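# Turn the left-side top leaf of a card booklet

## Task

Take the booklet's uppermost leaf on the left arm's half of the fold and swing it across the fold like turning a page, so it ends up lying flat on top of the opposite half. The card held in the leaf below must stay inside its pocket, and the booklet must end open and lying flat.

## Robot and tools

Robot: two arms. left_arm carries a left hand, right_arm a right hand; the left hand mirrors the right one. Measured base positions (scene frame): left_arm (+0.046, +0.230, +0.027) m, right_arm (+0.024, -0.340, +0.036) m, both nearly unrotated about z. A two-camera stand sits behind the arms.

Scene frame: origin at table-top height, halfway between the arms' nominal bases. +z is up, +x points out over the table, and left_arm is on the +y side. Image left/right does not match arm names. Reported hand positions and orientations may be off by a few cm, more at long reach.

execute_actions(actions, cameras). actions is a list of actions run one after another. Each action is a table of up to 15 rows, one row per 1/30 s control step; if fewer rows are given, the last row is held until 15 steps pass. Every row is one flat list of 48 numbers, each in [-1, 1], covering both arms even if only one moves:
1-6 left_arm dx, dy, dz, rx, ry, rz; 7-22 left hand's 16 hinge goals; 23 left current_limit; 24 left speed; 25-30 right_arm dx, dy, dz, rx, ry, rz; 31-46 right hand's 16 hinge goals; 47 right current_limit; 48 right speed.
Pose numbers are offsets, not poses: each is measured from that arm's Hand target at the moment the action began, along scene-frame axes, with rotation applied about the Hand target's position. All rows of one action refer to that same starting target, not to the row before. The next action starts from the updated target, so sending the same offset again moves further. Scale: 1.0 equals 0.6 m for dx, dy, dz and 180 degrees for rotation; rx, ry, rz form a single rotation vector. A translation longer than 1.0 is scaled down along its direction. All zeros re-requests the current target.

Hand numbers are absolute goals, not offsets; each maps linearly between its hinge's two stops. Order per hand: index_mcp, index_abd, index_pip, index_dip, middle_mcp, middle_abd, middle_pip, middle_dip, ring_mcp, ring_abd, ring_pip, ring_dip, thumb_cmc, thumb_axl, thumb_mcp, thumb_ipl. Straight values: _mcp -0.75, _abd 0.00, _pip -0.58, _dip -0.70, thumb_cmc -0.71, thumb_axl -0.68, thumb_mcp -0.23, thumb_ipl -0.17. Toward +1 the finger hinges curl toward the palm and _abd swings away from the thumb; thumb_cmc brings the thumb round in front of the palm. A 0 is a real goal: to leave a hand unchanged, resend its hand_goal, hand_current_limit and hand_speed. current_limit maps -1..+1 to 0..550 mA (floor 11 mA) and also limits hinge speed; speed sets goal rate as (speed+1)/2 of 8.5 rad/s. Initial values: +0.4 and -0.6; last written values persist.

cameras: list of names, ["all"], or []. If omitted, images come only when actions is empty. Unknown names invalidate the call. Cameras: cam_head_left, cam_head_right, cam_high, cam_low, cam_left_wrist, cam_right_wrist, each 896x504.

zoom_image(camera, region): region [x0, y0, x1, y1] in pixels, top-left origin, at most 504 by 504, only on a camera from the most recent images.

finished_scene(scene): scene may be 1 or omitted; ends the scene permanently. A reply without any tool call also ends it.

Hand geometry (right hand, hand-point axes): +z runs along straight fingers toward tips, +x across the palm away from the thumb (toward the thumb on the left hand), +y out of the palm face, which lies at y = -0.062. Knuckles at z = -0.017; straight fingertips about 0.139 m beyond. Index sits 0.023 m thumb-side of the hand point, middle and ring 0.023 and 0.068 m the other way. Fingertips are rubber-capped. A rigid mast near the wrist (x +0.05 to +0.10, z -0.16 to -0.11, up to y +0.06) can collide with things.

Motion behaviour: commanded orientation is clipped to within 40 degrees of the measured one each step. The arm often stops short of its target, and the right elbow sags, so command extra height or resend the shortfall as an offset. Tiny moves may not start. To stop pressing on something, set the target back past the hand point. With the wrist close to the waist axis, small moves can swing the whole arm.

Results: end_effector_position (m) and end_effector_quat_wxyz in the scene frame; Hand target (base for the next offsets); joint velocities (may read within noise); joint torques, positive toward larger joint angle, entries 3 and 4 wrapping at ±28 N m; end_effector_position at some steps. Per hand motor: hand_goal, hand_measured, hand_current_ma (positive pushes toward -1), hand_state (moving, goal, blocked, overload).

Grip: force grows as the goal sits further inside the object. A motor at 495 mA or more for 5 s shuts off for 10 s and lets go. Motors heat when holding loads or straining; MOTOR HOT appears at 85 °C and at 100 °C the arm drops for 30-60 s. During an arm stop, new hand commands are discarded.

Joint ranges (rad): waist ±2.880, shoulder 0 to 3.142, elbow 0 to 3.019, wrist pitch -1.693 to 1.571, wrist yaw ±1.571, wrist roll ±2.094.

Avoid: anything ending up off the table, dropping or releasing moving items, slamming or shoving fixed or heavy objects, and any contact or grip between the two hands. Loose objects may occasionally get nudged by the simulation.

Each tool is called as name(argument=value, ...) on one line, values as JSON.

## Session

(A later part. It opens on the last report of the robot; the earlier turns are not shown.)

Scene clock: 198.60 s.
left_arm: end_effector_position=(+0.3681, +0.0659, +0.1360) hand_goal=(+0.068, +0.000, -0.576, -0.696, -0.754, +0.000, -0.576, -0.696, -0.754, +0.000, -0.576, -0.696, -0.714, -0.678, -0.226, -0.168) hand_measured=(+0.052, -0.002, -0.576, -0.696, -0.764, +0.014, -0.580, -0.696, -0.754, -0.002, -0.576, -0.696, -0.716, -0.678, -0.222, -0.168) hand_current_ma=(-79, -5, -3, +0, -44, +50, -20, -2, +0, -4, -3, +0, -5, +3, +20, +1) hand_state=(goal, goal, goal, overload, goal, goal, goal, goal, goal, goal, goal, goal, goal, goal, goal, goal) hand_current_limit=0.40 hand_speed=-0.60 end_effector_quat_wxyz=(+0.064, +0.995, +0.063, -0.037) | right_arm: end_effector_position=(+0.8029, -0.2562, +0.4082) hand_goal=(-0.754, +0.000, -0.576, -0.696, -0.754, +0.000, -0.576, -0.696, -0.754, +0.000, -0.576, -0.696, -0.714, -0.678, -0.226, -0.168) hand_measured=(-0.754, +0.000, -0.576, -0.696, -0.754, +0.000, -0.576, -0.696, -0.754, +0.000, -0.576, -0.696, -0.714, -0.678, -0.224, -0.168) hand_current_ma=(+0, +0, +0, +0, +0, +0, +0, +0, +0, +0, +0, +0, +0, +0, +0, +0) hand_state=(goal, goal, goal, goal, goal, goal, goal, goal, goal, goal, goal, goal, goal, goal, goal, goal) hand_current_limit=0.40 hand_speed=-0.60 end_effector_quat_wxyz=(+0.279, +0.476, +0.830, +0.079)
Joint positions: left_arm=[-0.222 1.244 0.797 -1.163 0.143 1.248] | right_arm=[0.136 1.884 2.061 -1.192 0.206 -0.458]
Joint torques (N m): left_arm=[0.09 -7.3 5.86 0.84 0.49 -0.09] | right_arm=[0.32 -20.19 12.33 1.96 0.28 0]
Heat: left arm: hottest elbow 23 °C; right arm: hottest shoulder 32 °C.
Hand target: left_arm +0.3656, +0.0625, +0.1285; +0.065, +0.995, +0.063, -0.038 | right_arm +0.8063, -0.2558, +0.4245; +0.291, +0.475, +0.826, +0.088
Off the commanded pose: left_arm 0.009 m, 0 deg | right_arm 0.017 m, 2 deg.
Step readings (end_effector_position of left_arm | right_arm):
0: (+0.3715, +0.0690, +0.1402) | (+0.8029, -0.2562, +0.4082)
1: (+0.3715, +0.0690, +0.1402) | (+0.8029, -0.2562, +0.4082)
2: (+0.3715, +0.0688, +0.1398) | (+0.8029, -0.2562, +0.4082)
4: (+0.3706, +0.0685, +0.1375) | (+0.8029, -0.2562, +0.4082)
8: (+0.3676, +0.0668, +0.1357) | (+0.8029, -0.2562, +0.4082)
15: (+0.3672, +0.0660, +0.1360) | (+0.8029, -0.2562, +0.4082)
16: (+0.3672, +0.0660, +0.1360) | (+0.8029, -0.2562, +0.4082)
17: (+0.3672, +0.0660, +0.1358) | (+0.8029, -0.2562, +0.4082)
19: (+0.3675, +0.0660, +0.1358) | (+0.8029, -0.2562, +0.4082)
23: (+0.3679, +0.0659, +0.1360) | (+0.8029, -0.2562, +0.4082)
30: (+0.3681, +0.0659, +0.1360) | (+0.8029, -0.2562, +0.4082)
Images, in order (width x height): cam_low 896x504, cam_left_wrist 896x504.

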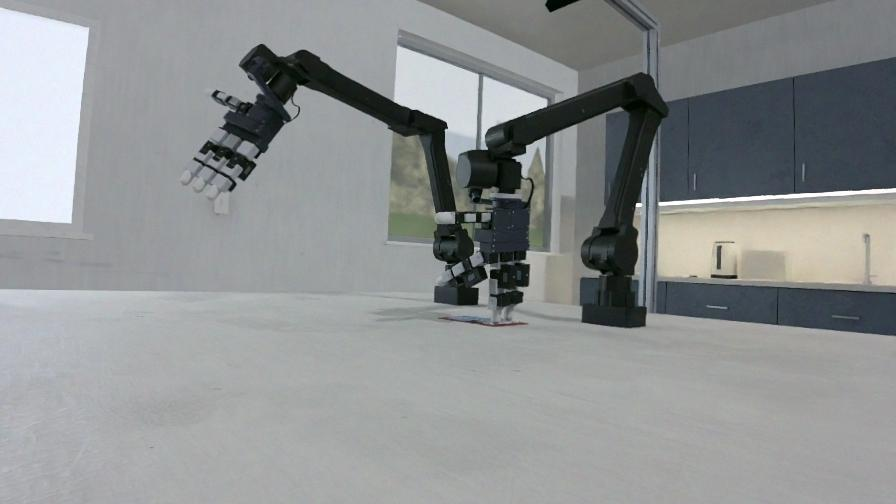

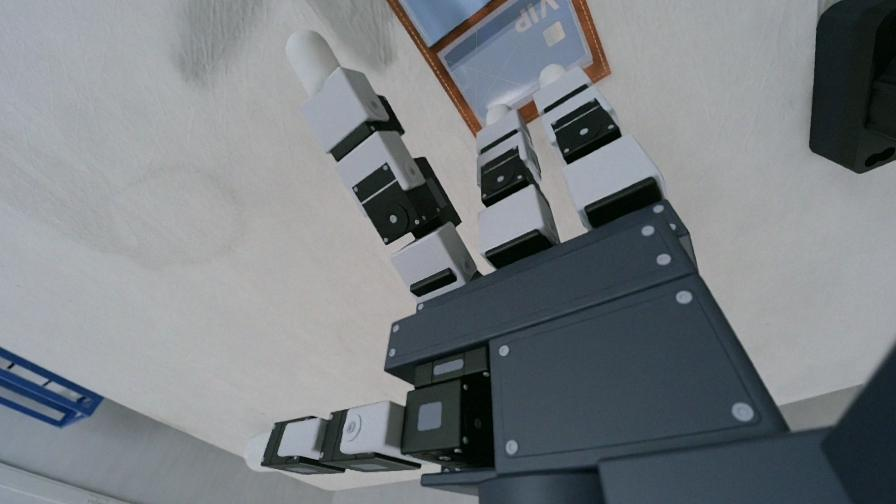

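execute_actions(actions=[[[0,-0.03,0,0,0,0,0.068,0,-0.576,-0.696,-0.754,0,-0.576,-0.696,-0.754,0,-0.576,-0.696,-0.714,-0.678,-0.226,-0.168,0.4,-0.6,0,0,0,0,0,0,-0.754,0,-0.576,-0.696,-0.754,0,-0.576,-0.696,-0.754,0,-0.576,-0.696,-0.714,-0.678,-0.226,-0.168,0.4,-0.6]]], cameras=["cam_left_wrist","cam_low","cam_high"])

zoom_image(camera="cam_left_wrist", region=[400, 0, 600, 140])

zoom_image(camera="cam_low", region=[420, 270, 560, 340])

zoom_image(camera="cam_high", region=[490, 220, 590, 300])

Scene clock: 225.53 s.
left_arm: end_effector_position=(+0.3667, +0.0510, +0.1369) hand_goal=(+0.068, +0.000, -0.576, -0.696, -0.754, +0.000, -0.576, -0.696, -0.754, +0.000, -0.576, -0.696, -0.714, -0.678, -0.226, -0.168) hand_measured=(+0.052, -0.002, -0.576, -0.696, -0.812, +0.002, -0.614, -0.712, -0.754, -0.002, -0.576, -0.696, -0.716, -0.678, -0.222, -0.168) hand_current_ma=(-79, -5, -3, +0, -287, +4, -169, -74, +0, -4, -3, +0, -5, +3, +20, +1) hand_state=(goal, goal, goal, overload, blocked, goal, blocked, goal, goal, goal, goal, goal, goal, goal, goal, goal) hand_current_limit=0.40 hand_speed=-0.60 end_effector_quat_wxyz=(+0.063, +0.995, +0.065, -0.032) | right_arm: end_effector_position=(+0.8029, -0.2562, +0.4082) hand_goal=(-0.754, +0.000, -0.576, -0.696, -0.754, +0.000, -0.576, -0.696, -0.754, +0.000, -0.576, -0.696, -0.714, -0.678, -0.226, -0.168) hand_measured=(-0.754, +0.000, -0.576, -0.696, -0.754, +0.000, -0.576, -0.696, -0.754, +0.000, -0.576, -0.696, -0.714, -0.678, -0.224, -0.168) hand_current_ma=(+0, +0, +0, +0, +0, +0, +0, +0, +0, +0, +0, +0, +0, +0, +0, +0) hand_state=(goal, goal, goal, goal, goal, goal, goal, goal, goal, goal, goal, goal, goal, goal, goal, goal) hand_current_limit=0.40 hand_speed=-0.60 end_effector_quat_wxyz=(+0.279, +0.476, +0.830, +0.079)
Joint positions: left_arm=[-0.274 1.24 0.797 -1.151 0.14 1.191] | right_arm=[0.136 1.884 2.061 -1.192 0.206 -0.458]
Joint torques (N m): left_arm=[-0.26 -6.24 6.6 0.79 0.65 -0.1] | right_arm=[0.26 -20.19 12.33 1.98 0.28 0]
Heat: left arm: hottest elbow 22 °C; right arm: hottest shoulder 33 °C.
Hand target: left_arm +0.3655, +0.0445, +0.1285; +0.065, +0.995, +0.063, -0.038 | right_arm +0.8063, -0.2558, +0.4245; +0.291, +0.475, +0.826, +0.088
Off the commanded pose: left_arm 0.011 m, 1 deg | right_arm 0.017 m, 2 deg.
Step readings (end_effector_position of left_arm | right_arm):
0: (+0.3681, +0.0659, +0.1360) | (+0.8029, -0.2562, +0.4082)
1: (+0.3681, +0.0658, +0.1360) | (+0.8029, -0.2562, +0.4082)
2: (+0.3681, +0.0651, +0.1360) | (+0.8029, -0.2562, +0.4082)
4: (+0.3675, +0.0609, +0.1362) | (+0.8029, -0.2562, +0.4082)
8: (+0.3656, +0.0522, +0.1370) | (+0.8029, -0.2562, +0.4082)
15: (+0.3664, +0.0508, +0.1369) | (+0.8029, -0.2562, +0.4082)
Images, in order (width x height): cam_high 896x504, cam_low 896x504, cam_left_wrist 896x504.

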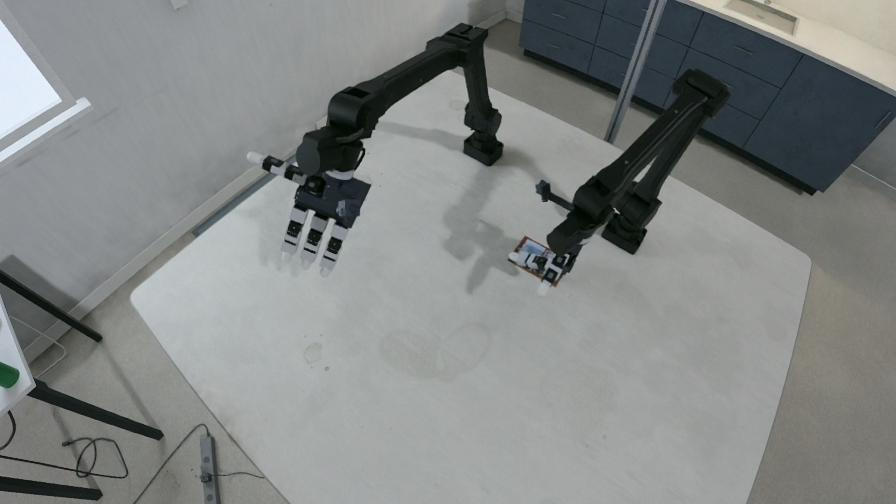

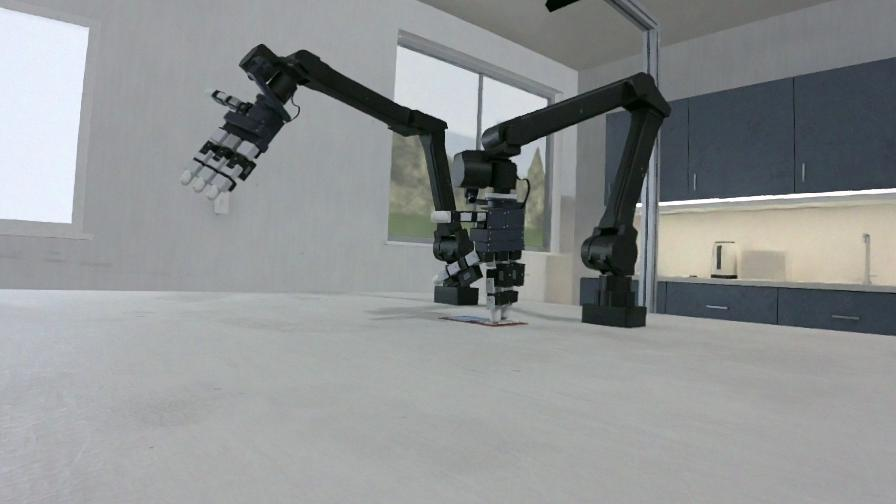

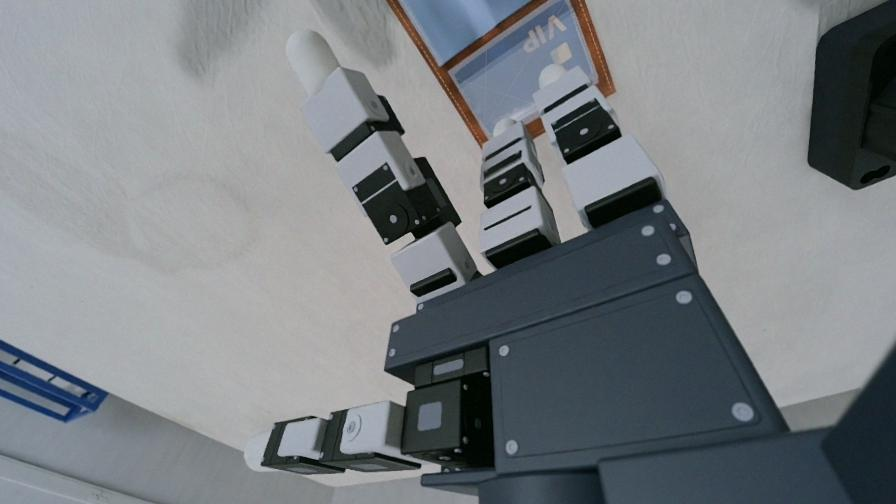

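Scaled by 2.520 from the camera's 896x504 image, which has a finer 1280x720 frame.

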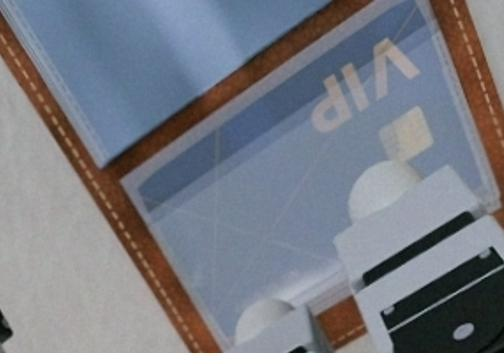

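Scaled by 3.600 from the camera's 896x504 image, which has a finer 1280x720 frame.

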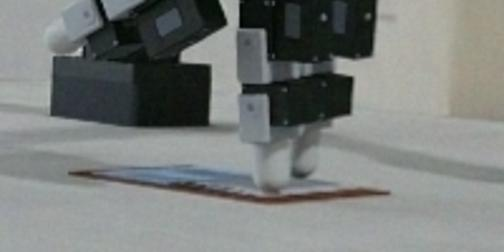

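Scaled by 5.040 from the camera's 896x504 image, which has a finer 1280x720 frame.

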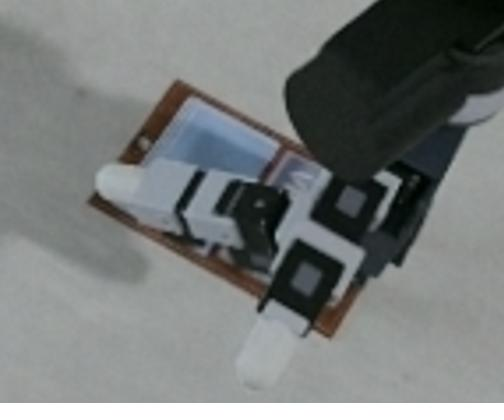

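execute_actions(actions=[[[0,0.01,0.05,0,0,0,0.068,0,-0.576,-0.696,-0.754,0,-0.576,-0.696,-0.754,0,-0.576,-0.696,-0.714,-0.678,-0.226,-0.168,0.4,-0.6,0,0,0,0,0,0,-0.754,0,-0.576,-0.696,-0.754,0,-0.576,-0.696,-0.754,0,-0.576,-0.696,-0.714,-0.678,-0.226,-0.168,0.4,-0.6]],[[-0.02,-0.005,0.02,0,0,0,0.068,0,-0.576,-0.696,-0.754,0,-0.576,-0.696,-0.754,0,-0.576,-0.696,-0.714,-0.678,-0.226,-0.168,0.4,-0.6,0,0,0,0,0,0,-0.754,0,-0.576,-0.696,-0.754,0,-0.576,-0.696,-0.754,0,-0.576,-0.696,-0.714,-0.678,-0.226,-0.168,0.4,-0.6]]], cameras=["cam_left_wrist","cam_low"])

zoom_image(camera="cam_left_wrist", region=[340, 0, 640, 200])

zoom_image(camera="cam_low", region=[420, 270, 560, 340])

Scene clock: 241.77 s.
left_arm: end_effector_position=(+0.3418, +0.0529, +0.1516) hand_goal=(+0.068, +0.000, -0.576, -0.696, -0.754, +0.000, -0.576, -0.696, -0.754, +0.000, -0.576, -0.696, -0.714, -0.678, -0.226, -0.168) hand_measured=(+0.052, -0.002, -0.576, -0.696, -0.756, -0.004, -0.578, -0.698, -0.754, -0.002, -0.576, -0.696, -0.716, -0.678, -0.222, -0.168) hand_current_ma=(-79, -5, -3, +0, -10, -12, -11, -10, +0, -4, -3, +0, -5, +3, +20, +1) hand_state=(goal, goal, goal, overload, goal, goal, goal, goal, goal, goal, goal, goal, goal, goal, goal, goal) hand_current_limit=0.40 hand_speed=-0.60 end_effector_quat_wxyz=(+0.058, +0.995, +0.063, -0.056) | right_arm: end_effector_position=(+0.8029, -0.2562, +0.4082) hand_goal=(-0.754, +0.000, -0.576, -0.696, -0.754, +0.000, -0.576, -0.696, -0.754, +0.000, -0.576, -0.696, -0.714, -0.678, -0.226, -0.168) hand_measured=(-0.754, +0.000, -0.576, -0.696, -0.754, +0.000, -0.576, -0.696, -0.754, +0.000, -0.576, -0.696, -0.714, -0.678, -0.224, -0.168) hand_current_ma=(+0, +0, +0, +0, +0, +0, +0, +0, +0, +0, +0, +0, +0, +0, +0, +0) hand_state=(goal, goal, goal, goal, goal, goal, goal, goal, goal, goal, goal, goal, goal, goal, goal, goal) hand_current_limit=0.40 hand_speed=-0.60 end_effector_quat_wxyz=(+0.279, +0.476, +0.830, +0.079)
Joint positions: left_arm=[-0.284 1.183 0.798 -1.254 0.146 1.19] | right_arm=[0.136 1.884 2.061 -1.192 0.206 -0.458]
Joint torques (N m): left_arm=[0.15 -7.71 10.55 -0.42 0.45 -0.08] | right_arm=[0.26 -20.19 12.33 1.98 0.28 -0.01]
Heat: left arm: hottest elbow 22 °C; right arm: hottest shoulder 33 °C.
Hand target: left_arm +0.3535, +0.0475, +0.1705; +0.065, +0.995, +0.064, -0.038 | right_arm +0.8063, -0.2558, +0.4245; +0.291, +0.475, +0.826, +0.088
Off the commanded pose: left_arm 0.023 m, 2 deg | right_arm 0.017 m, 2 deg.
Step readings (end_effector_position of left_arm | right_arm):
0: (+0.3668, +0.0510, +0.1368) | (+0.8029, -0.2562, +0.4082)
1: (+0.3668, +0.0510, +0.1370) | (+0.8029, -0.2562, +0.4082)
2: (+0.3666, +0.0511, +0.1374) | (+0.8029, -0.2562, +0.4082)
4: (+0.3636, +0.0517, +0.1374) | (+0.8029, -0.2562, +0.4082)
8: (+0.3558, +0.0531, +0.1364) | (+0.8029, -0.2562, +0.4082)
15: (+0.3527, +0.0539, +0.1362) | (+0.8029, -0.2562, +0.4082)
16: (+0.3524, +0.0539, +0.1363) | (+0.8029, -0.2562, +0.4082)
17: (+0.3516, +0.0541, +0.1368) | (+0.8029, -0.2562, +0.4082)
19: (+0.3491, +0.0544, +0.1394) | (+0.8029, -0.2562, +0.4082)
23: (+0.3442, +0.0531, +0.1482) | (+0.8029, -0.2562, +0.4082)
30: (+0.3421, +0.0528, +0.1516) | (+0.8029, -0.2562, +0.4082)
Images, in order (width x height): cam_low 896x504, cam_left_wrist 896x504.

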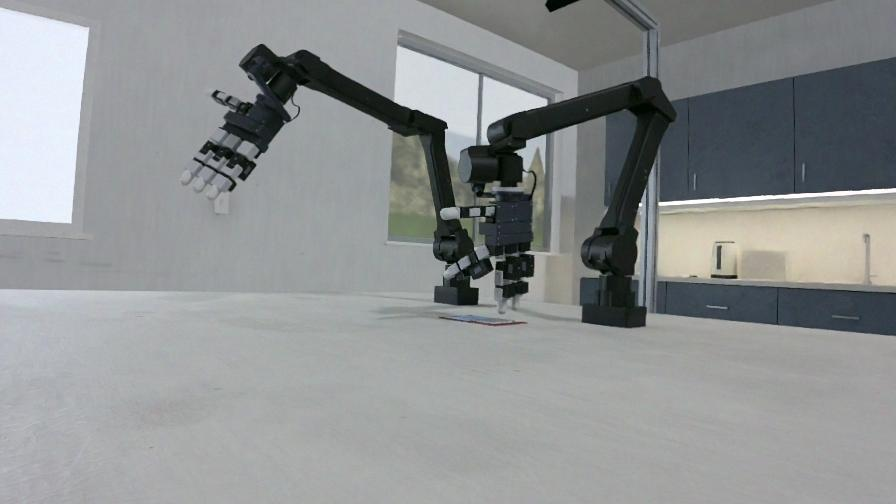

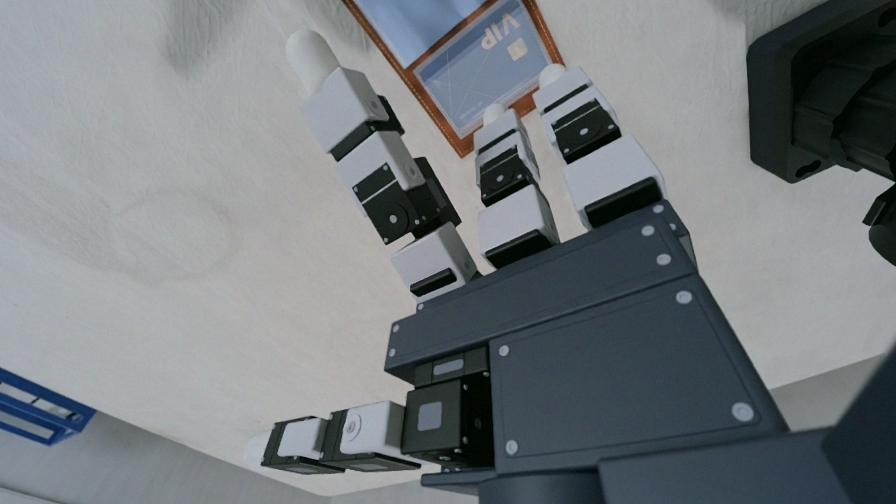

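Scaled by 1.680 from the camera's 896x504 image, which has a finer 1280x720 frame.

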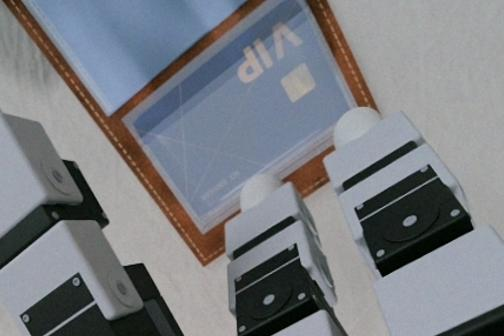

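Scaled by 3.600 from the camera's 896x504 image, which has a finer 1280x720 frame.

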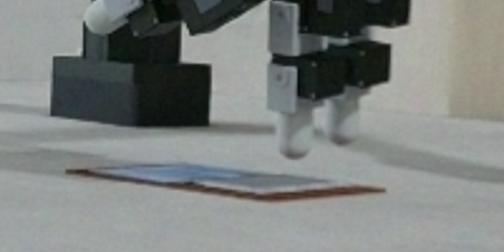

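execute_actions(actions=[[[-0.033,0.022,-0.02,0,-0.027,0,0.068,0,-0.576,-0.696,-0.754,0,-0.576,-0.696,-0.754,0.2,-0.576,-0.696,-0.714,-0.678,-0.226,-0.168,0.4,-0.6,0,0,0,0,0,0,-0.754,0,-0.576,-0.696,-0.754,0,-0.576,-0.696,-0.754,0,-0.576,-0.696,-0.714,-0.678,-0.226,-0.168,0.4,-0.6]],[[0,0,-0.03,0,0,0,0.068,0,-0.576,-0.696,-0.754,0,-0.576,-0.696,-0.754,0.2,-0.576,-0.696,-0.714,-0.678,-0.226,-0.168,0.4,-0.6,0,0,0,0,0,0,-0.754,0,-0.576,-0.696,-0.754,0,-0.576,-0.696,-0.754,0,-0.576,-0.696,-0.714,-0.678,-0.226,-0.168,0.4,-0.6]]], cameras=["cam_left_wrist","cam_low"])

zoom_image(camera="cam_left_wrist", region=[400, 0, 640, 160])

zoom_image(camera="cam_low", region=[420, 270, 560, 340])

Scene clock: 266.33 s.
left_arm: end_effector_position=(+0.3286, +0.0601, +0.1416) hand_goal=(+0.068, +0.000, -0.576, -0.696, -0.754, +0.000, -0.576, -0.696, -0.754, +0.200, -0.576, -0.696, -0.714, -0.678, -0.226, -0.168) hand_measured=(+0.052, -0.002, -0.576, -0.696, -0.756, -0.002, -0.578, -0.698, -0.754, +0.194, -0.576, -0.696, -0.716, -0.678, -0.222, -0.168) hand_current_ma=(-79, -5, -3, +0, -8, -10, -11, -10, +0, -18, -3, +0, -5, +3, +20, +1) hand_state=(goal, goal, goal, overload, goal, goal, goal, goal, goal, goal, goal, goal, goal, goal, goal, goal) hand_current_limit=0.40 hand_speed=-0.60 end_effector_quat_wxyz=(+0.067, +0.996, +0.060, +0.000) | right_arm: end_effector_position=(+0.8029, -0.2562, +0.4082) hand_goal=(-0.754, +0.000, -0.576, -0.696, -0.754, +0.000, -0.576, -0.696, -0.754, +0.000, -0.576, -0.696, -0.714, -0.678, -0.226, -0.168) hand_measured=(-0.754, +0.000, -0.576, -0.696, -0.754, +0.000, -0.576, -0.696, -0.754, +0.000, -0.576, -0.696, -0.714, -0.678, -0.224, -0.168) hand_current_ma=(+0, +0, +0, +0, +0, +0, +0, +0, +0, +0, +0, +0, +0, +0, +0, +0) hand_state=(goal, goal, goal, goal, goal, goal, goal, goal, goal, goal, goal, goal, goal, goal, goal, goal) hand_current_limit=0.40 hand_speed=-0.60 end_effector_quat_wxyz=(+0.279, +0.476, +0.830, +0.079)
Joint positions: left_arm=[-0.282 1.075 0.681 -1.134 0.128 1.19] | right_arm=[0.136 1.884 2.061 -1.192 0.206 -0.458]
Joint torques (N m): left_arm=[1.49 -4.78 7.79 0.54 0.25 0.04] | right_arm=[0.32 -20.19 12.33 1.96 0.28 0]
Heat: left arm: hottest elbow 23 °C; right arm: hottest shoulder 33 °C.
Hand target: left_arm +0.3338, +0.0608, +0.1405; +0.067, +0.996, +0.061, +0.004 | right_arm +0.8063, -0.2558, +0.4245; +0.291, +0.475, +0.826, +0.088
Off the commanded pose: left_arm 0.005 m, 0 deg | right_arm 0.017 m, 2 deg.
Step readings (end_effector_position of left_arm | right_arm):
0: (+0.3418, +0.0529, +0.1516) | (+0.8029, -0.2562, +0.4082)
1: (+0.3418, +0.0529, +0.1516) | (+0.8029, -0.2562, +0.4082)
2: (+0.3419, +0.0532, +0.1518) | (+0.8029, -0.2562, +0.4082)
4: (+0.3405, +0.0547, +0.1518) | (+0.8029, -0.2562, +0.4082)
8: (+0.3300, +0.0589, +0.1531) | (+0.8029, -0.2562, +0.4082)
15: (+0.3290, +0.0599, +0.1548) | (+0.8029, -0.2562, +0.4082)
16: (+0.3290, +0.0599, +0.1545) | (+0.8029, -0.2562, +0.4082)
17: (+0.3295, +0.0597, +0.1537) | (+0.8029, -0.2562, +0.4082)
19: (+0.3300, +0.0596, +0.1503) | (+0.8029, -0.2562, +0.4082)
23: (+0.3273, +0.0605, +0.1429) | (+0.8029, -0.2562, +0.4082)
30: (+0.3284, +0.0602, +0.1415) | (+0.8029, -0.2562, +0.4082)
Images, in order (width x height): cam_low 896x504, cam_left_wrist 896x504.

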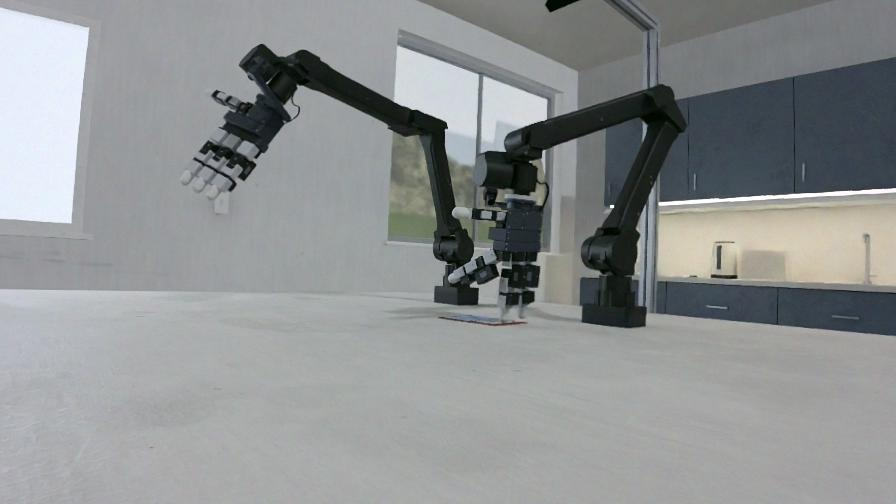

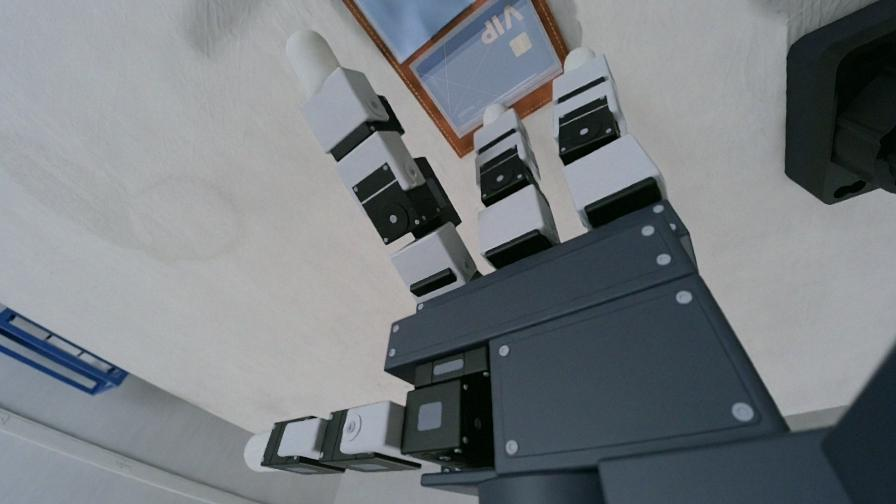

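Scaled by 2.100 from the camera's 896x504 image, which has a finer 1280x720 frame.

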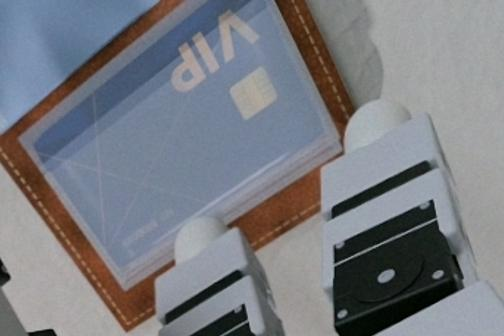

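Scaled by 3.600 from the camera's 896x504 image, which has a finer 1280x720 frame.

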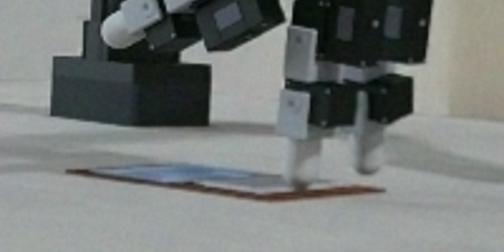

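execute_actions(actions=[[[-0.005,0,-0.022,0,0,0,0.068,0,-0.576,-0.696,-0.754,0,-0.576,-0.696,-0.754,0.2,-0.576,-0.696,-0.714,-0.678,-0.226,-0.168,0.4,-0.6,0,0,0,0,0,0,-0.754,0,-0.576,-0.696,-0.754,0,-0.576,-0.696,-0.754,0,-0.576,-0.696,-0.714,-0.678,-0.226,-0.168,0.4,-0.6]],[[0,-0.02,0,0,0,0,0.068,0,-0.576,-0.696,-0.754,0,-0.576,-0.696,-0.754,0.2,-0.576,-0.696,-0.714,-0.678,-0.226,-0.168,0.4,-0.6,0,0,0,0,0,0,-0.754,0,-0.576,-0.696,-0.754,0,-0.576,-0.696,-0.754,0,-0.576,-0.696,-0.714,-0.678,-0.226,-0.168,0.4,-0.6]]], cameras=["cam_left_wrist","cam_low"])

zoom_image(camera="cam_left_wrist", region=[400, 0, 640, 160])

zoom_image(camera="cam_low", region=[420, 270, 560, 340])

Scene clock: 278.00 s.
left_arm: end_effector_position=(+0.3305, +0.0524, +0.1399) hand_goal=(+0.068, +0.000, -0.576, -0.696, -0.754, +0.000, -0.576, -0.696, -0.754, +0.200, -0.576, -0.696, -0.714, -0.678, -0.226, -0.168) hand_measured=(+0.052, -0.002, -0.576, -0.696, -0.786, +0.032, -0.596, -0.704, -0.754, +0.196, -0.576, -0.696, -0.716, -0.678, -0.222, -0.168) hand_current_ma=(-78, -5, -3, +0, -150, +124, -88, -32, +0, -17, -3, +0, -5, +3, +20, +1) hand_state=(goal, goal, goal, overload, blocked, blocked, goal, goal, goal, goal, goal, goal, goal, goal, goal, goal) hand_current_limit=0.40 hand_speed=-0.60 end_effector_quat_wxyz=(+0.070, +0.996, +0.060, +0.010) | right_arm: end_effector_position=(+0.8029, -0.2562, +0.4082) hand_goal=(-0.754, +0.000, -0.576, -0.696, -0.754, +0.000, -0.576, -0.696, -0.754, +0.000, -0.576, -0.696, -0.714, -0.678, -0.226, -0.168) hand_measured=(-0.754, +0.000, -0.576, -0.696, -0.754, +0.000, -0.576, -0.696, -0.754, +0.000, -0.576, -0.696, -0.714, -0.678, -0.224, -0.168) hand_current_ma=(+0, +0, +0, +0, +0, +0, +0, +0, +0, +0, +0, +0, +0, +0, +0, +0) hand_state=(goal, goal, goal, goal, goal, goal, goal, goal, goal, goal, goal, goal, goal, goal, goal, goal) hand_current_limit=0.40 hand_speed=-0.60 end_effector_quat_wxyz=(+0.279, +0.476, +0.830, +0.079)
Joint positions: left_arm=[-0.31 1.075 0.673 -1.101 0.125 1.159] | right_arm=[0.136 1.884 2.061 -1.192 0.206 -0.458]
Joint torques (N m): left_arm=[-0.32 -3.66 6.45 1.32 0.26 -0.09] | right_arm=[0.32 -20.19 12.31 1.96 0.28 0]
Heat: left arm: hottest elbow 23 °C; right arm: hottest shoulder 33 °C.
Hand target: left_arm +0.3307, +0.0487, +0.1272; +0.067, +0.996, +0.061, +0.004 | right_arm +0.8063, -0.2558, +0.4245; +0.291, +0.475, +0.826, +0.088
Off the commanded pose: left_arm 0.013 m, 1 deg | right_arm 0.017 m, 2 deg.
Step readings (end_effector_position of left_arm | right_arm):
0: (+0.3286, +0.0601, +0.1416) | (+0.8029, -0.2562, +0.4082)
1: (+0.3286, +0.0602, +0.1415) | (+0.8029, -0.2562, +0.4082)
2: (+0.3288, +0.0601, +0.1407) | (+0.8029, -0.2562, +0.4082)
4: (+0.3289, +0.0601, +0.1391) | (+0.8029, -0.2562, +0.4082)
8: (+0.3305, +0.0597, +0.1395) | (+0.8029, -0.2562, +0.4082)
15: (+0.3309, +0.0595, +0.1395) | (+0.8029, -0.2562, +0.4082)
16: (+0.3309, +0.0595, +0.1395) | (+0.8029, -0.2562, +0.4082)
17: (+0.3309, +0.0593, +0.1396) | (+0.8029, -0.2562, +0.4082)
19: (+0.3308, +0.0579, +0.1396) | (+0.8029, -0.2562, +0.4082)
23: (+0.3299, +0.0532, +0.1397) | (+0.8029, -0.2562, +0.4082)
30: (+0.3304, +0.0524, +0.1399) | (+0.8029, -0.2562, +0.4082)
Images, in order (width x height): cam_low 896x504, cam_left_wrist 896x504.

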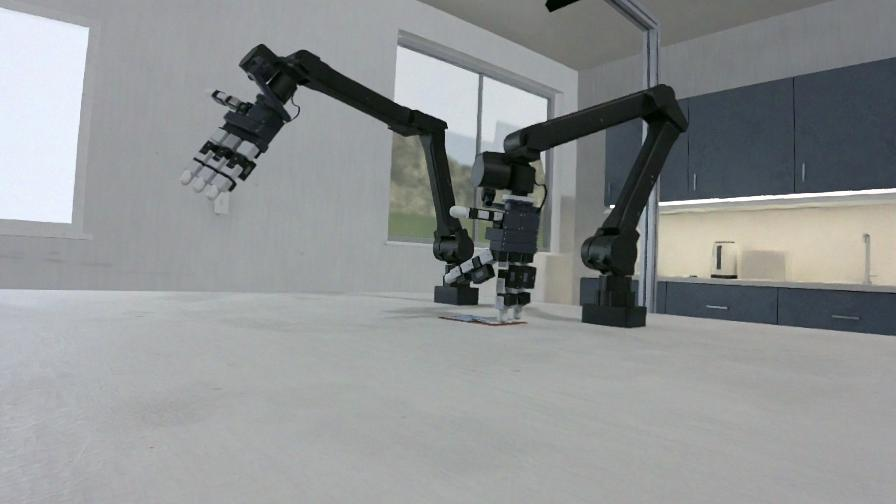

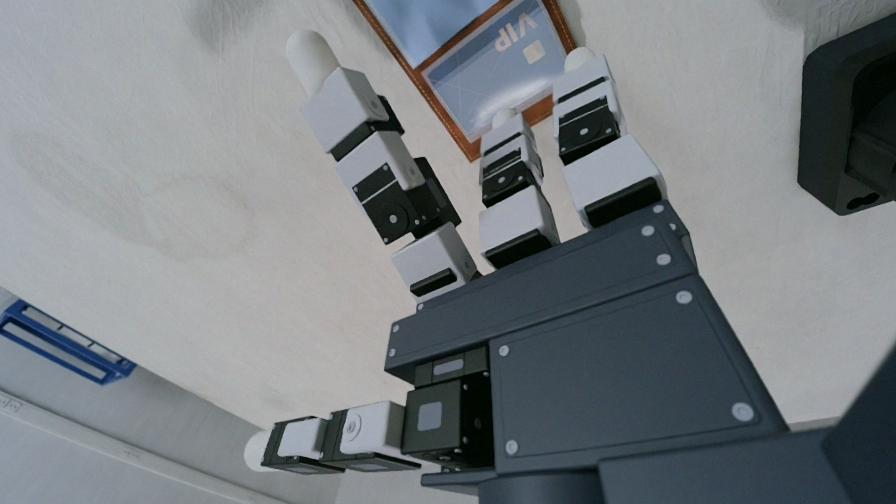

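Scaled by 2.100 from the camera's 896x504 image, which has a finer 1280x720 frame.

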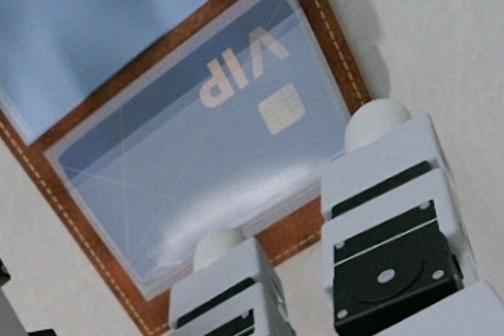

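Scaled by 3.600 from the camera's 896x504 image, which has a finer 1280x720 frame.

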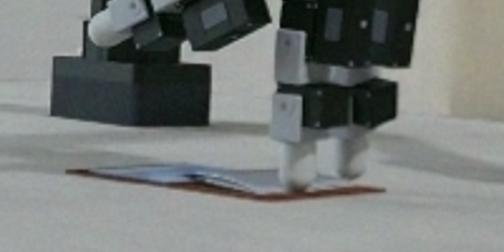

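execute_actions(actions=[[[0,-0.017,0.005,0,0,0,0.068,0,-0.576,-0.696,-0.754,0,-0.576,-0.696,-0.754,0.2,-0.576,-0.696,-0.714,-0.678,-0.226,-0.168,0.4,-0.6,0,0,0,0,0,0,-0.754,0,-0.576,-0.696,-0.754,0,-0.576,-0.696,-0.754,0,-0.576,-0.696,-0.714,-0.678,-0.226,-0.168,0.4,-0.6]]], cameras=["cam_left_wrist","cam_low"])

zoom_image(camera="cam_left_wrist", region=[400, 0, 640, 160])

zoom_image(camera="cam_low", region=[420, 270, 560, 340])

Scene clock: 284.50 s.
left_arm: end_effector_position=(+0.3293, +0.0445, +0.1401) hand_goal=(+0.068, +0.000, -0.576, -0.696, -0.754, +0.000, -0.576, -0.696, -0.754, +0.200, -0.576, -0.696, -0.714, -0.678, -0.226, -0.168) hand_measured=(+0.052, -0.002, -0.576, -0.696, -0.808, +0.022, -0.610, -0.710, -0.754, +0.196, -0.576, -0.696, -0.716, -0.678, -0.222, -0.168) hand_current_ma=(-78, -5, -3, +0, -270, +81, -158, -65, +0, -17, -3, +0, -5, +3, +20, +1) hand_state=(goal, goal, goal, overload, blocked, blocked, blocked, goal, goal, goal, goal, goal, goal, goal, goal, goal) hand_current_limit=0.40 hand_speed=-0.60 end_effector_quat_wxyz=(+0.067, +0.996, +0.062, +0.012) | right_arm: end_effector_position=(+0.8029, -0.2562, +0.4082) hand_goal=(-0.754, +0.000, -0.576, -0.696, -0.754, +0.000, -0.576, -0.696, -0.754, +0.000, -0.576, -0.696, -0.714, -0.678, -0.226, -0.168) hand_measured=(-0.754, +0.000, -0.576, -0.696, -0.754, +0.000, -0.576, -0.696, -0.754, +0.000, -0.576, -0.696, -0.714, -0.678, -0.224, -0.168) hand_current_ma=(+0, +0, +0, +0, +0, +0, +0, +0, +0, +0, +0, +0, +0, +0, +0, +0) hand_state=(goal, goal, goal, goal, goal, goal, goal, goal, goal, goal, goal, goal, goal, goal, goal, goal) hand_current_limit=0.40 hand_speed=-0.60 end_effector_quat_wxyz=(+0.279, +0.476, +0.830, +0.079)
Joint positions: left_arm=[-0.345 1.075 0.674 -1.097 0.116 1.122] | right_arm=[0.136 1.884 2.061 -1.192 0.206 -0.458]
Joint torques (N m): left_arm=[-0.56 -3.14 7.24 1.13 0.52 -0.14] | right_arm=[0.32 -20.19 12.33 1.96 0.27 0]
Heat: left arm: hottest elbow 23 °C; right arm: hottest shoulder 33 °C.
Hand target: left_arm +0.3307, +0.0385, +0.1302; +0.068, +0.996, +0.061, +0.004 | right_arm +0.8063, -0.2558, +0.4245; +0.291, +0.475, +0.826, +0.088
Off the commanded pose: left_arm 0.012 m, 1 deg | right_arm 0.017 m, 2 deg.
Step readings (end_effector_position of left_arm | right_arm):
0: (+0.3306, +0.0524, +0.1399) | (+0.8029, -0.2562, +0.4082)
1: (+0.3306, +0.0524, +0.1399) | (+0.8029, -0.2562, +0.4082)
2: (+0.3305, +0.0521, +0.1398) | (+0.8029, -0.2562, +0.4082)
4: (+0.3301, +0.0498, +0.1400) | (+0.8029, -0.2562, +0.4082)
8: (+0.3287, +0.0449, +0.1402) | (+0.8029, -0.2562, +0.4082)
15: (+0.3292, +0.0445, +0.1401) | (+0.8029, -0.2562, +0.4082)
Images, in order (width x height): cam_low 896x504, cam_left_wrist 896x504.

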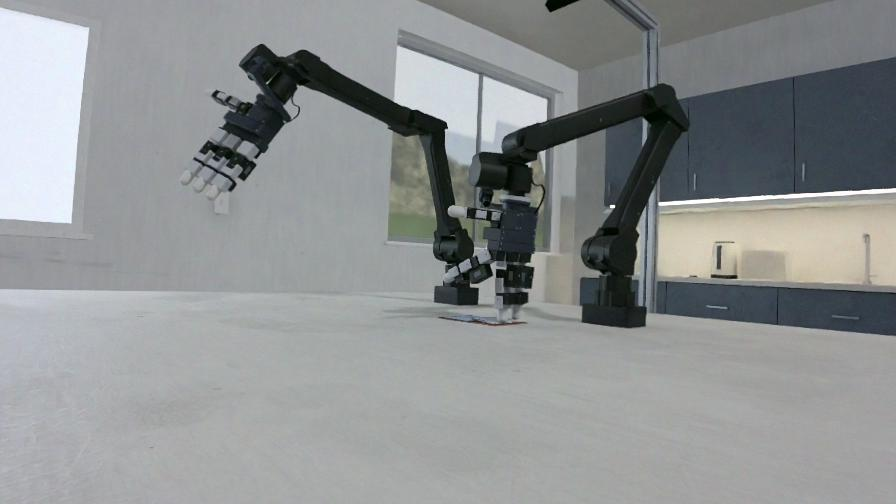

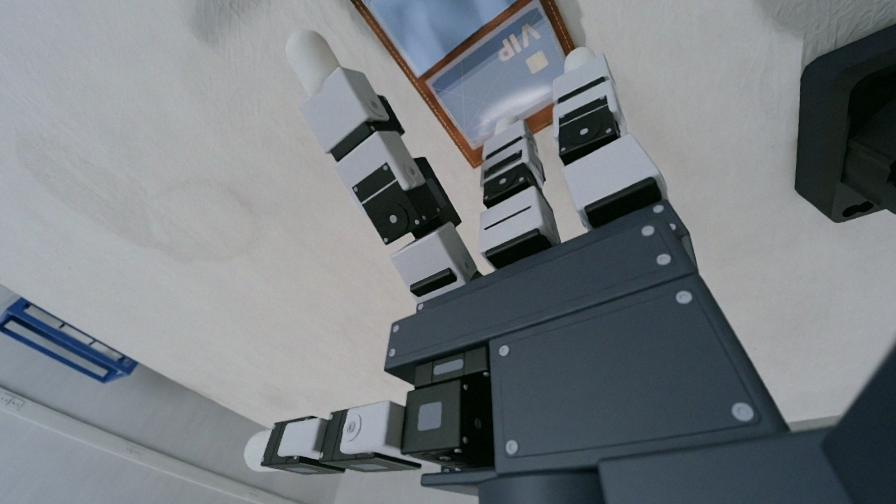

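Scaled by 2.100 from the camera's 896x504 image, which has a finer 1280x720 frame.

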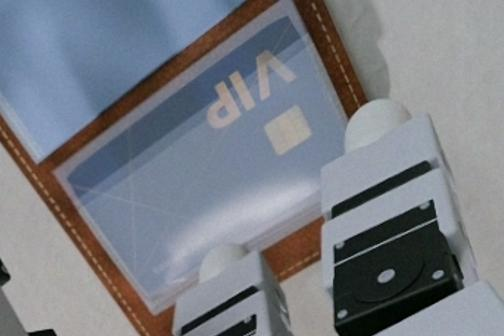

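Scaled by 3.600 from the camera's 896x504 image, which has a finer 1280x720 frame.

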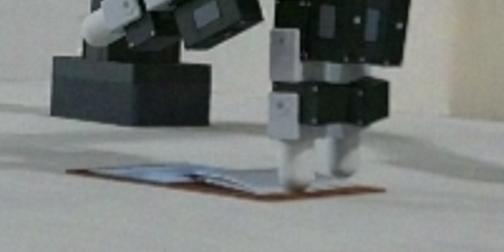

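execute_actions(actions=[[[0,-0.02,0,0,0,0,0.068,0,-0.576,-0.696,-0.68,0,-0.576,-0.696,-0.754,0.2,-0.576,-0.696,-0.714,-0.678,-0.226,-0.168,0.7,-0.6,0,0,0,0,0,0,-0.754,0,-0.576,-0.696,-0.754,0,-0.576,-0.696,-0.754,0,-0.576,-0.696,-0.714,-0.678,-0.226,-0.168,0.4,-0.6]]], cameras=["cam_left_wrist","cam_low"])

zoom_image(camera="cam_left_wrist", region=[400, 0, 640, 160])

zoom_image(camera="cam_low", region=[420, 270, 560, 340])

Scene clock: 299.53 s.
left_arm: end_effector_position=(+0.3274, +0.0341, +0.1405) hand_goal=(+0.068, +0.000, -0.576, -0.696, -0.680, +0.000, -0.576, -0.696, -0.754, +0.200, -0.576, -0.696, -0.714, -0.678, -0.226, -0.168) hand_measured=(+0.052, -0.002, -0.576, -0.696, -0.808, +0.002, -0.622, -0.716, -0.754, +0.196, -0.576, -0.696, -0.716, -0.678, -0.222, -0.168) hand_current_ma=(-78, -5, -3, +0, -468, +9, -210, -90, +0, -17, -3, +0, -5, +3, +20, +1) hand_state=(goal, goal, goal, overload, blocked, goal, blocked, blocked, goal, goal, goal, goal, goal, goal, goal, goal) hand_current_limit=0.70 hand_speed=-0.60 end_effector_quat_wxyz=(+0.066, +0.996, +0.060, +0.015) | right_arm: end_effector_position=(+0.8029, -0.2562, +0.4082) hand_goal=(-0.754, +0.000, -0.576, -0.696, -0.754, +0.000, -0.576, -0.696, -0.754, +0.000, -0.576, -0.696, -0.714, -0.678, -0.226, -0.168) hand_measured=(-0.754, +0.000, -0.576, -0.696, -0.754, +0.000, -0.576, -0.696, -0.754, +0.000, -0.576, -0.696, -0.714, -0.678, -0.224, -0.168) hand_current_ma=(+0, +0, +0, +0, +0, +0, +0, +0, +0, +0, +0, +0, +0, +0, +0, +0) hand_state=(goal, goal, goal, goal, goal, goal, goal, goal, goal, goal, goal, goal, goal, goal, goal, goal) hand_current_limit=0.40 hand_speed=-0.60 end_effector_quat_wxyz=(+0.279, +0.476, +0.830, +0.079)
Joint positions: left_arm=[-0.388 1.075 0.676 -1.088 0.108 1.081] | right_arm=[0.136 1.884 2.061 -1.192 0.206 -0.458]
Joint torques (N m): left_arm=[0.09 -2.14 7.73 1.13 0.72 -0.13] | right_arm=[0.32 -20.19 12.33 1.98 0.28 0]
Heat: left arm: hottest elbow 23 °C; right arm: hottest shoulder 33 °C.
Hand target: left_arm +0.3307, +0.0265, +0.1303; +0.068, +0.996, +0.061, +0.004 | right_arm +0.8063, -0.2558, +0.4245; +0.291, +0.475, +0.826, +0.088
Off the commanded pose: left_arm 0.013 m, 1 deg | right_arm 0.017 m, 2 deg.
Step readings (end_effector_position of left_arm | right_arm):
0: (+0.3294, +0.0446, +0.1401) | (+0.8029, -0.2562, +0.4082)
1: (+0.3294, +0.0445, +0.1401) | (+0.8029, -0.2562, +0.4082)
2: (+0.3294, +0.0441, +0.1401) | (+0.8029, -0.2562, +0.4082)
4: (+0.3288, +0.0418, +0.1401) | (+0.8029, -0.2562, +0.4082)
8: (+0.3267, +0.0350, +0.1405) | (+0.8029, -0.2562, +0.4082)
15: (+0.3271, +0.0340, +0.1405) | (+0.8029, -0.2562, +0.4082)
Images, in order (width x height): cam_low 896x504, cam_left_wrist 896x504.

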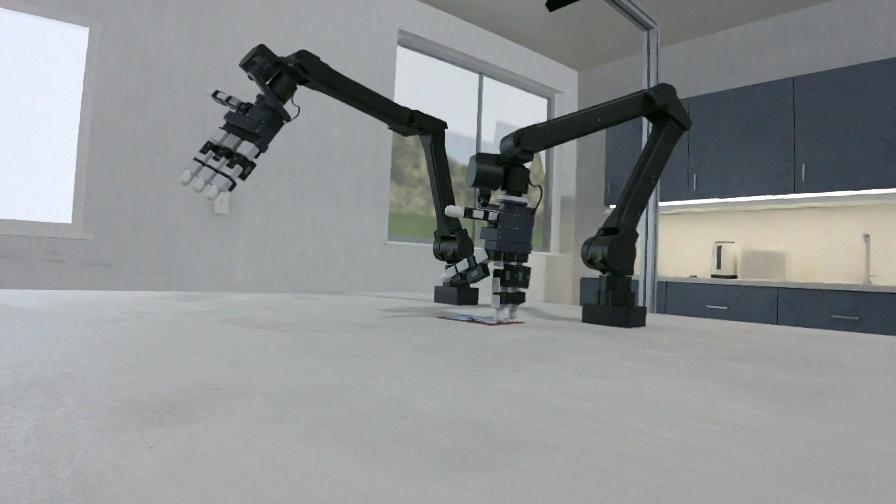

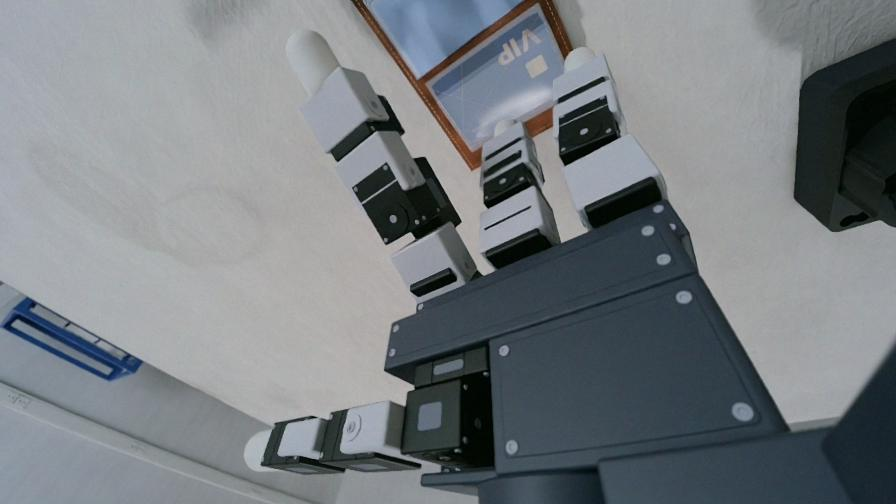

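Scaled by 2.100 from the camera's 896x504 image, which has a finer 1280x720 frame.

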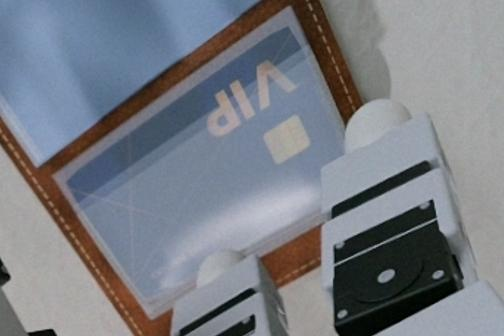

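Scaled by 3.600 from the camera's 896x504 image, which has a finer 1280x720 frame.

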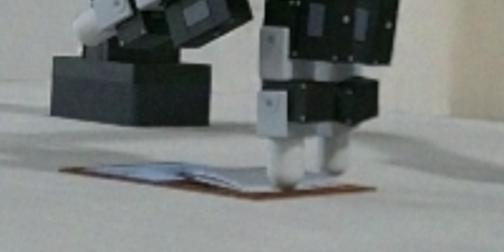

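execute_actions(actions=[[[0,0.01,0.04,0,0,0,0.068,0,-0.576,-0.696,-0.754,0,-0.576,-0.696,-0.754,0.2,-0.576,-0.696,-0.714,-0.678,-0.226,-0.168,0.4,-0.6,0,0,0,0,0,0,-0.754,0,-0.576,-0.696,-0.754,0,-0.576,-0.696,-0.754,0,-0.576,-0.696,-0.714,-0.678,-0.226,-0.168,0.4,-0.6]],[[0,0.024,-0.005,0,0,0,0.068,0,-0.576,-0.696,-0.754,0,-0.576,-0.696,-0.754,0.2,-0.576,-0.696,-0.714,-0.678,-0.226,-0.168,0.4,-0.6,0,0,0,0,0,0,-0.754,0,-0.576,-0.696,-0.754,0,-0.576,-0.696,-0.754,0,-0.576,-0.696,-0.714,-0.678,-0.226,-0.168,0.4,-0.6]]], cameras=["cam_left_wrist","cam_low"])

zoom_image(camera="cam_left_wrist", region=[400, 0, 640, 160])

Scene clock: 342.93 s.
left_arm: end_effector_position=(+0.3234, +0.0486, +0.1395) hand_goal=(+0.068, +0.000, -0.576, -0.696, -0.754, +0.000, -0.576, -0.696, -0.754, +0.200, -0.576, -0.696, -0.714, -0.678, -0.226, -0.168) hand_measured=(+0.052, -0.002, -0.576, -0.696, -0.756, -0.002, -0.578, -0.698, -0.754, +0.196, -0.576, -0.696, -0.716, -0.678, -0.222, -0.168) hand_current_ma=(-78, -5, -3, +0, -5, -10, -9, -9, +0, -17, -3, +0, -5, +3, +20, +1) hand_state=(goal, goal, goal, overload, goal, goal, goal, goal, goal, goal, goal, goal, goal, goal, goal, goal) hand_current_limit=0.40 hand_speed=-0.60 end_effector_quat_wxyz=(+0.063, +0.996, +0.065, -0.004) | right_arm: end_effector_position=(+0.8029, -0.2562, +0.4082) hand_goal=(-0.754, +0.000, -0.576, -0.696, -0.754, +0.000, -0.576, -0.696, -0.754, +0.000, -0.576, -0.696, -0.714, -0.678, -0.226, -0.168) hand_measured=(-0.754, +0.000, -0.576, -0.696, -0.754, +0.000, -0.576, -0.696, -0.754, +0.000, -0.576, -0.696, -0.714, -0.678, -0.224, -0.168) hand_current_ma=(+0, +0, +0, +0, +0, +0, +0, +0, +0, +0, +0, +0, +0, +0, +0, +0) hand_state=(goal, goal, goal, goal, goal, goal, goal, goal, goal, goal, goal, goal, goal, goal, goal, goal) hand_current_limit=0.40 hand_speed=-0.60 end_effector_quat_wxyz=(+0.279, +0.476, +0.830, +0.079)
Joint positions: left_arm=[-0.336 1.075 0.679 -1.135 0.12 1.127] | right_arm=[0.136 1.884 2.061 -1.192 0.206 -0.458]
Joint torques (N m): left_arm=[1.55 -5.83 9.81 -0.21 0.44 0.09] | right_arm=[0.32 -20.19 12.33 1.96 0.28 0]
Heat: left arm: hottest elbow 23 °C; right arm: hottest shoulder 33 °C.
Hand target: left_arm +0.3307, +0.0469, +0.1512; +0.068, +0.996, +0.061, +0.004 | right_arm +0.8063, -0.2558, +0.4245; +0.291, +0.475, +0.826, +0.088
Off the commanded pose: left_arm 0.014 m, 1 deg | right_arm 0.017 m, 2 deg.
Step readings (end_effector_position of left_arm | right_arm):
0: (+0.3274, +0.0341, +0.1405) | (+0.8029, -0.2562, +0.4082)
1: (+0.3277, +0.0340, +0.1408) | (+0.8029, -0.2562, +0.4082)
2: (+0.3278, +0.0338, +0.1411) | (+0.8029, -0.2562, +0.4082)
4: (+0.3263, +0.0340, +0.1413) | (+0.8029, -0.2562, +0.4082)
8: (+0.3209, +0.0353, +0.1399) | (+0.8029, -0.2562, +0.4082)
15: (+0.3183, +0.0362, +0.1392) | (+0.8029, -0.2562, +0.4082)
16: (+0.3184, +0.0364, +0.1392) | (+0.8029, -0.2562, +0.4082)
17: (+0.3187, +0.0370, +0.1393) | (+0.8029, -0.2562, +0.4082)
19: (+0.3201, +0.0401, +0.1394) | (+0.8029, -0.2562, +0.4082)
23: (+0.3238, +0.0473, +0.1394) | (+0.8029, -0.2562, +0.4082)
30: (+0.3237, +0.0486, +0.1394) | (+0.8029, -0.2562, +0.4082)
Images, in order (width x height): cam_low 896x504, cam_left_wrist 896x504.

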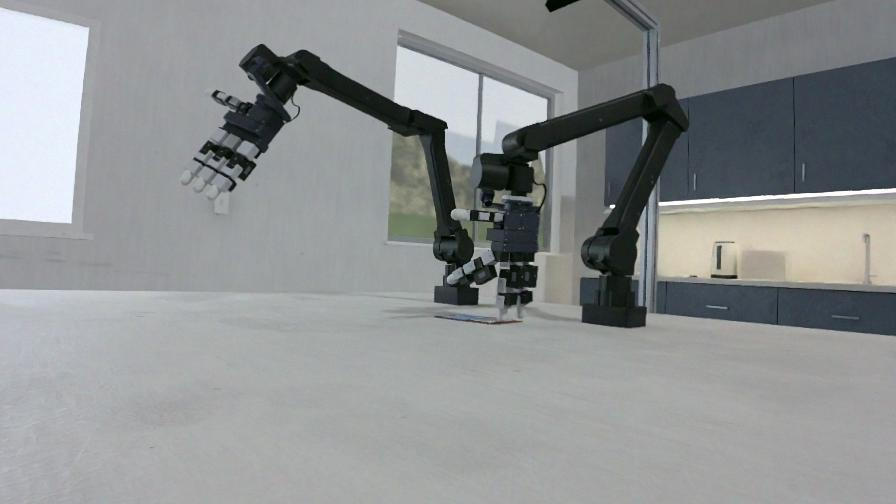

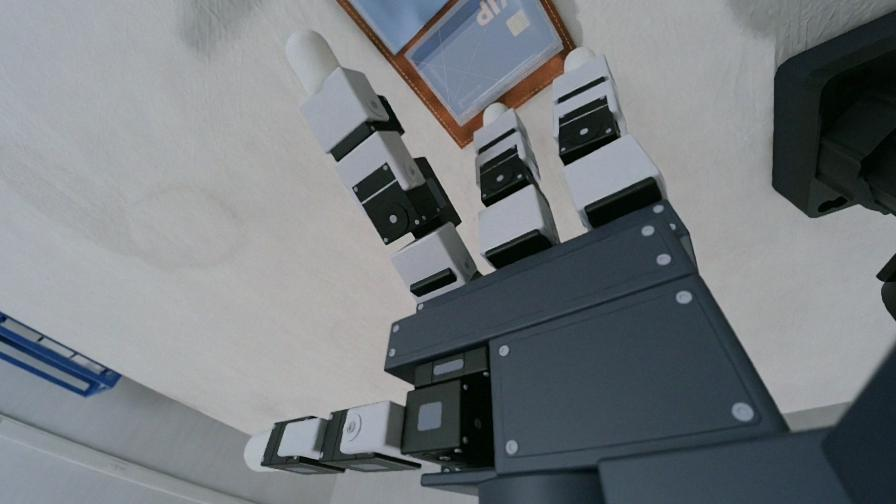

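Scaled by 2.100 from the camera's 896x504 image, which has a finer 1280x720 frame.

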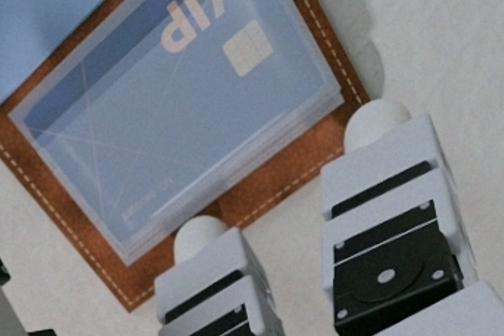

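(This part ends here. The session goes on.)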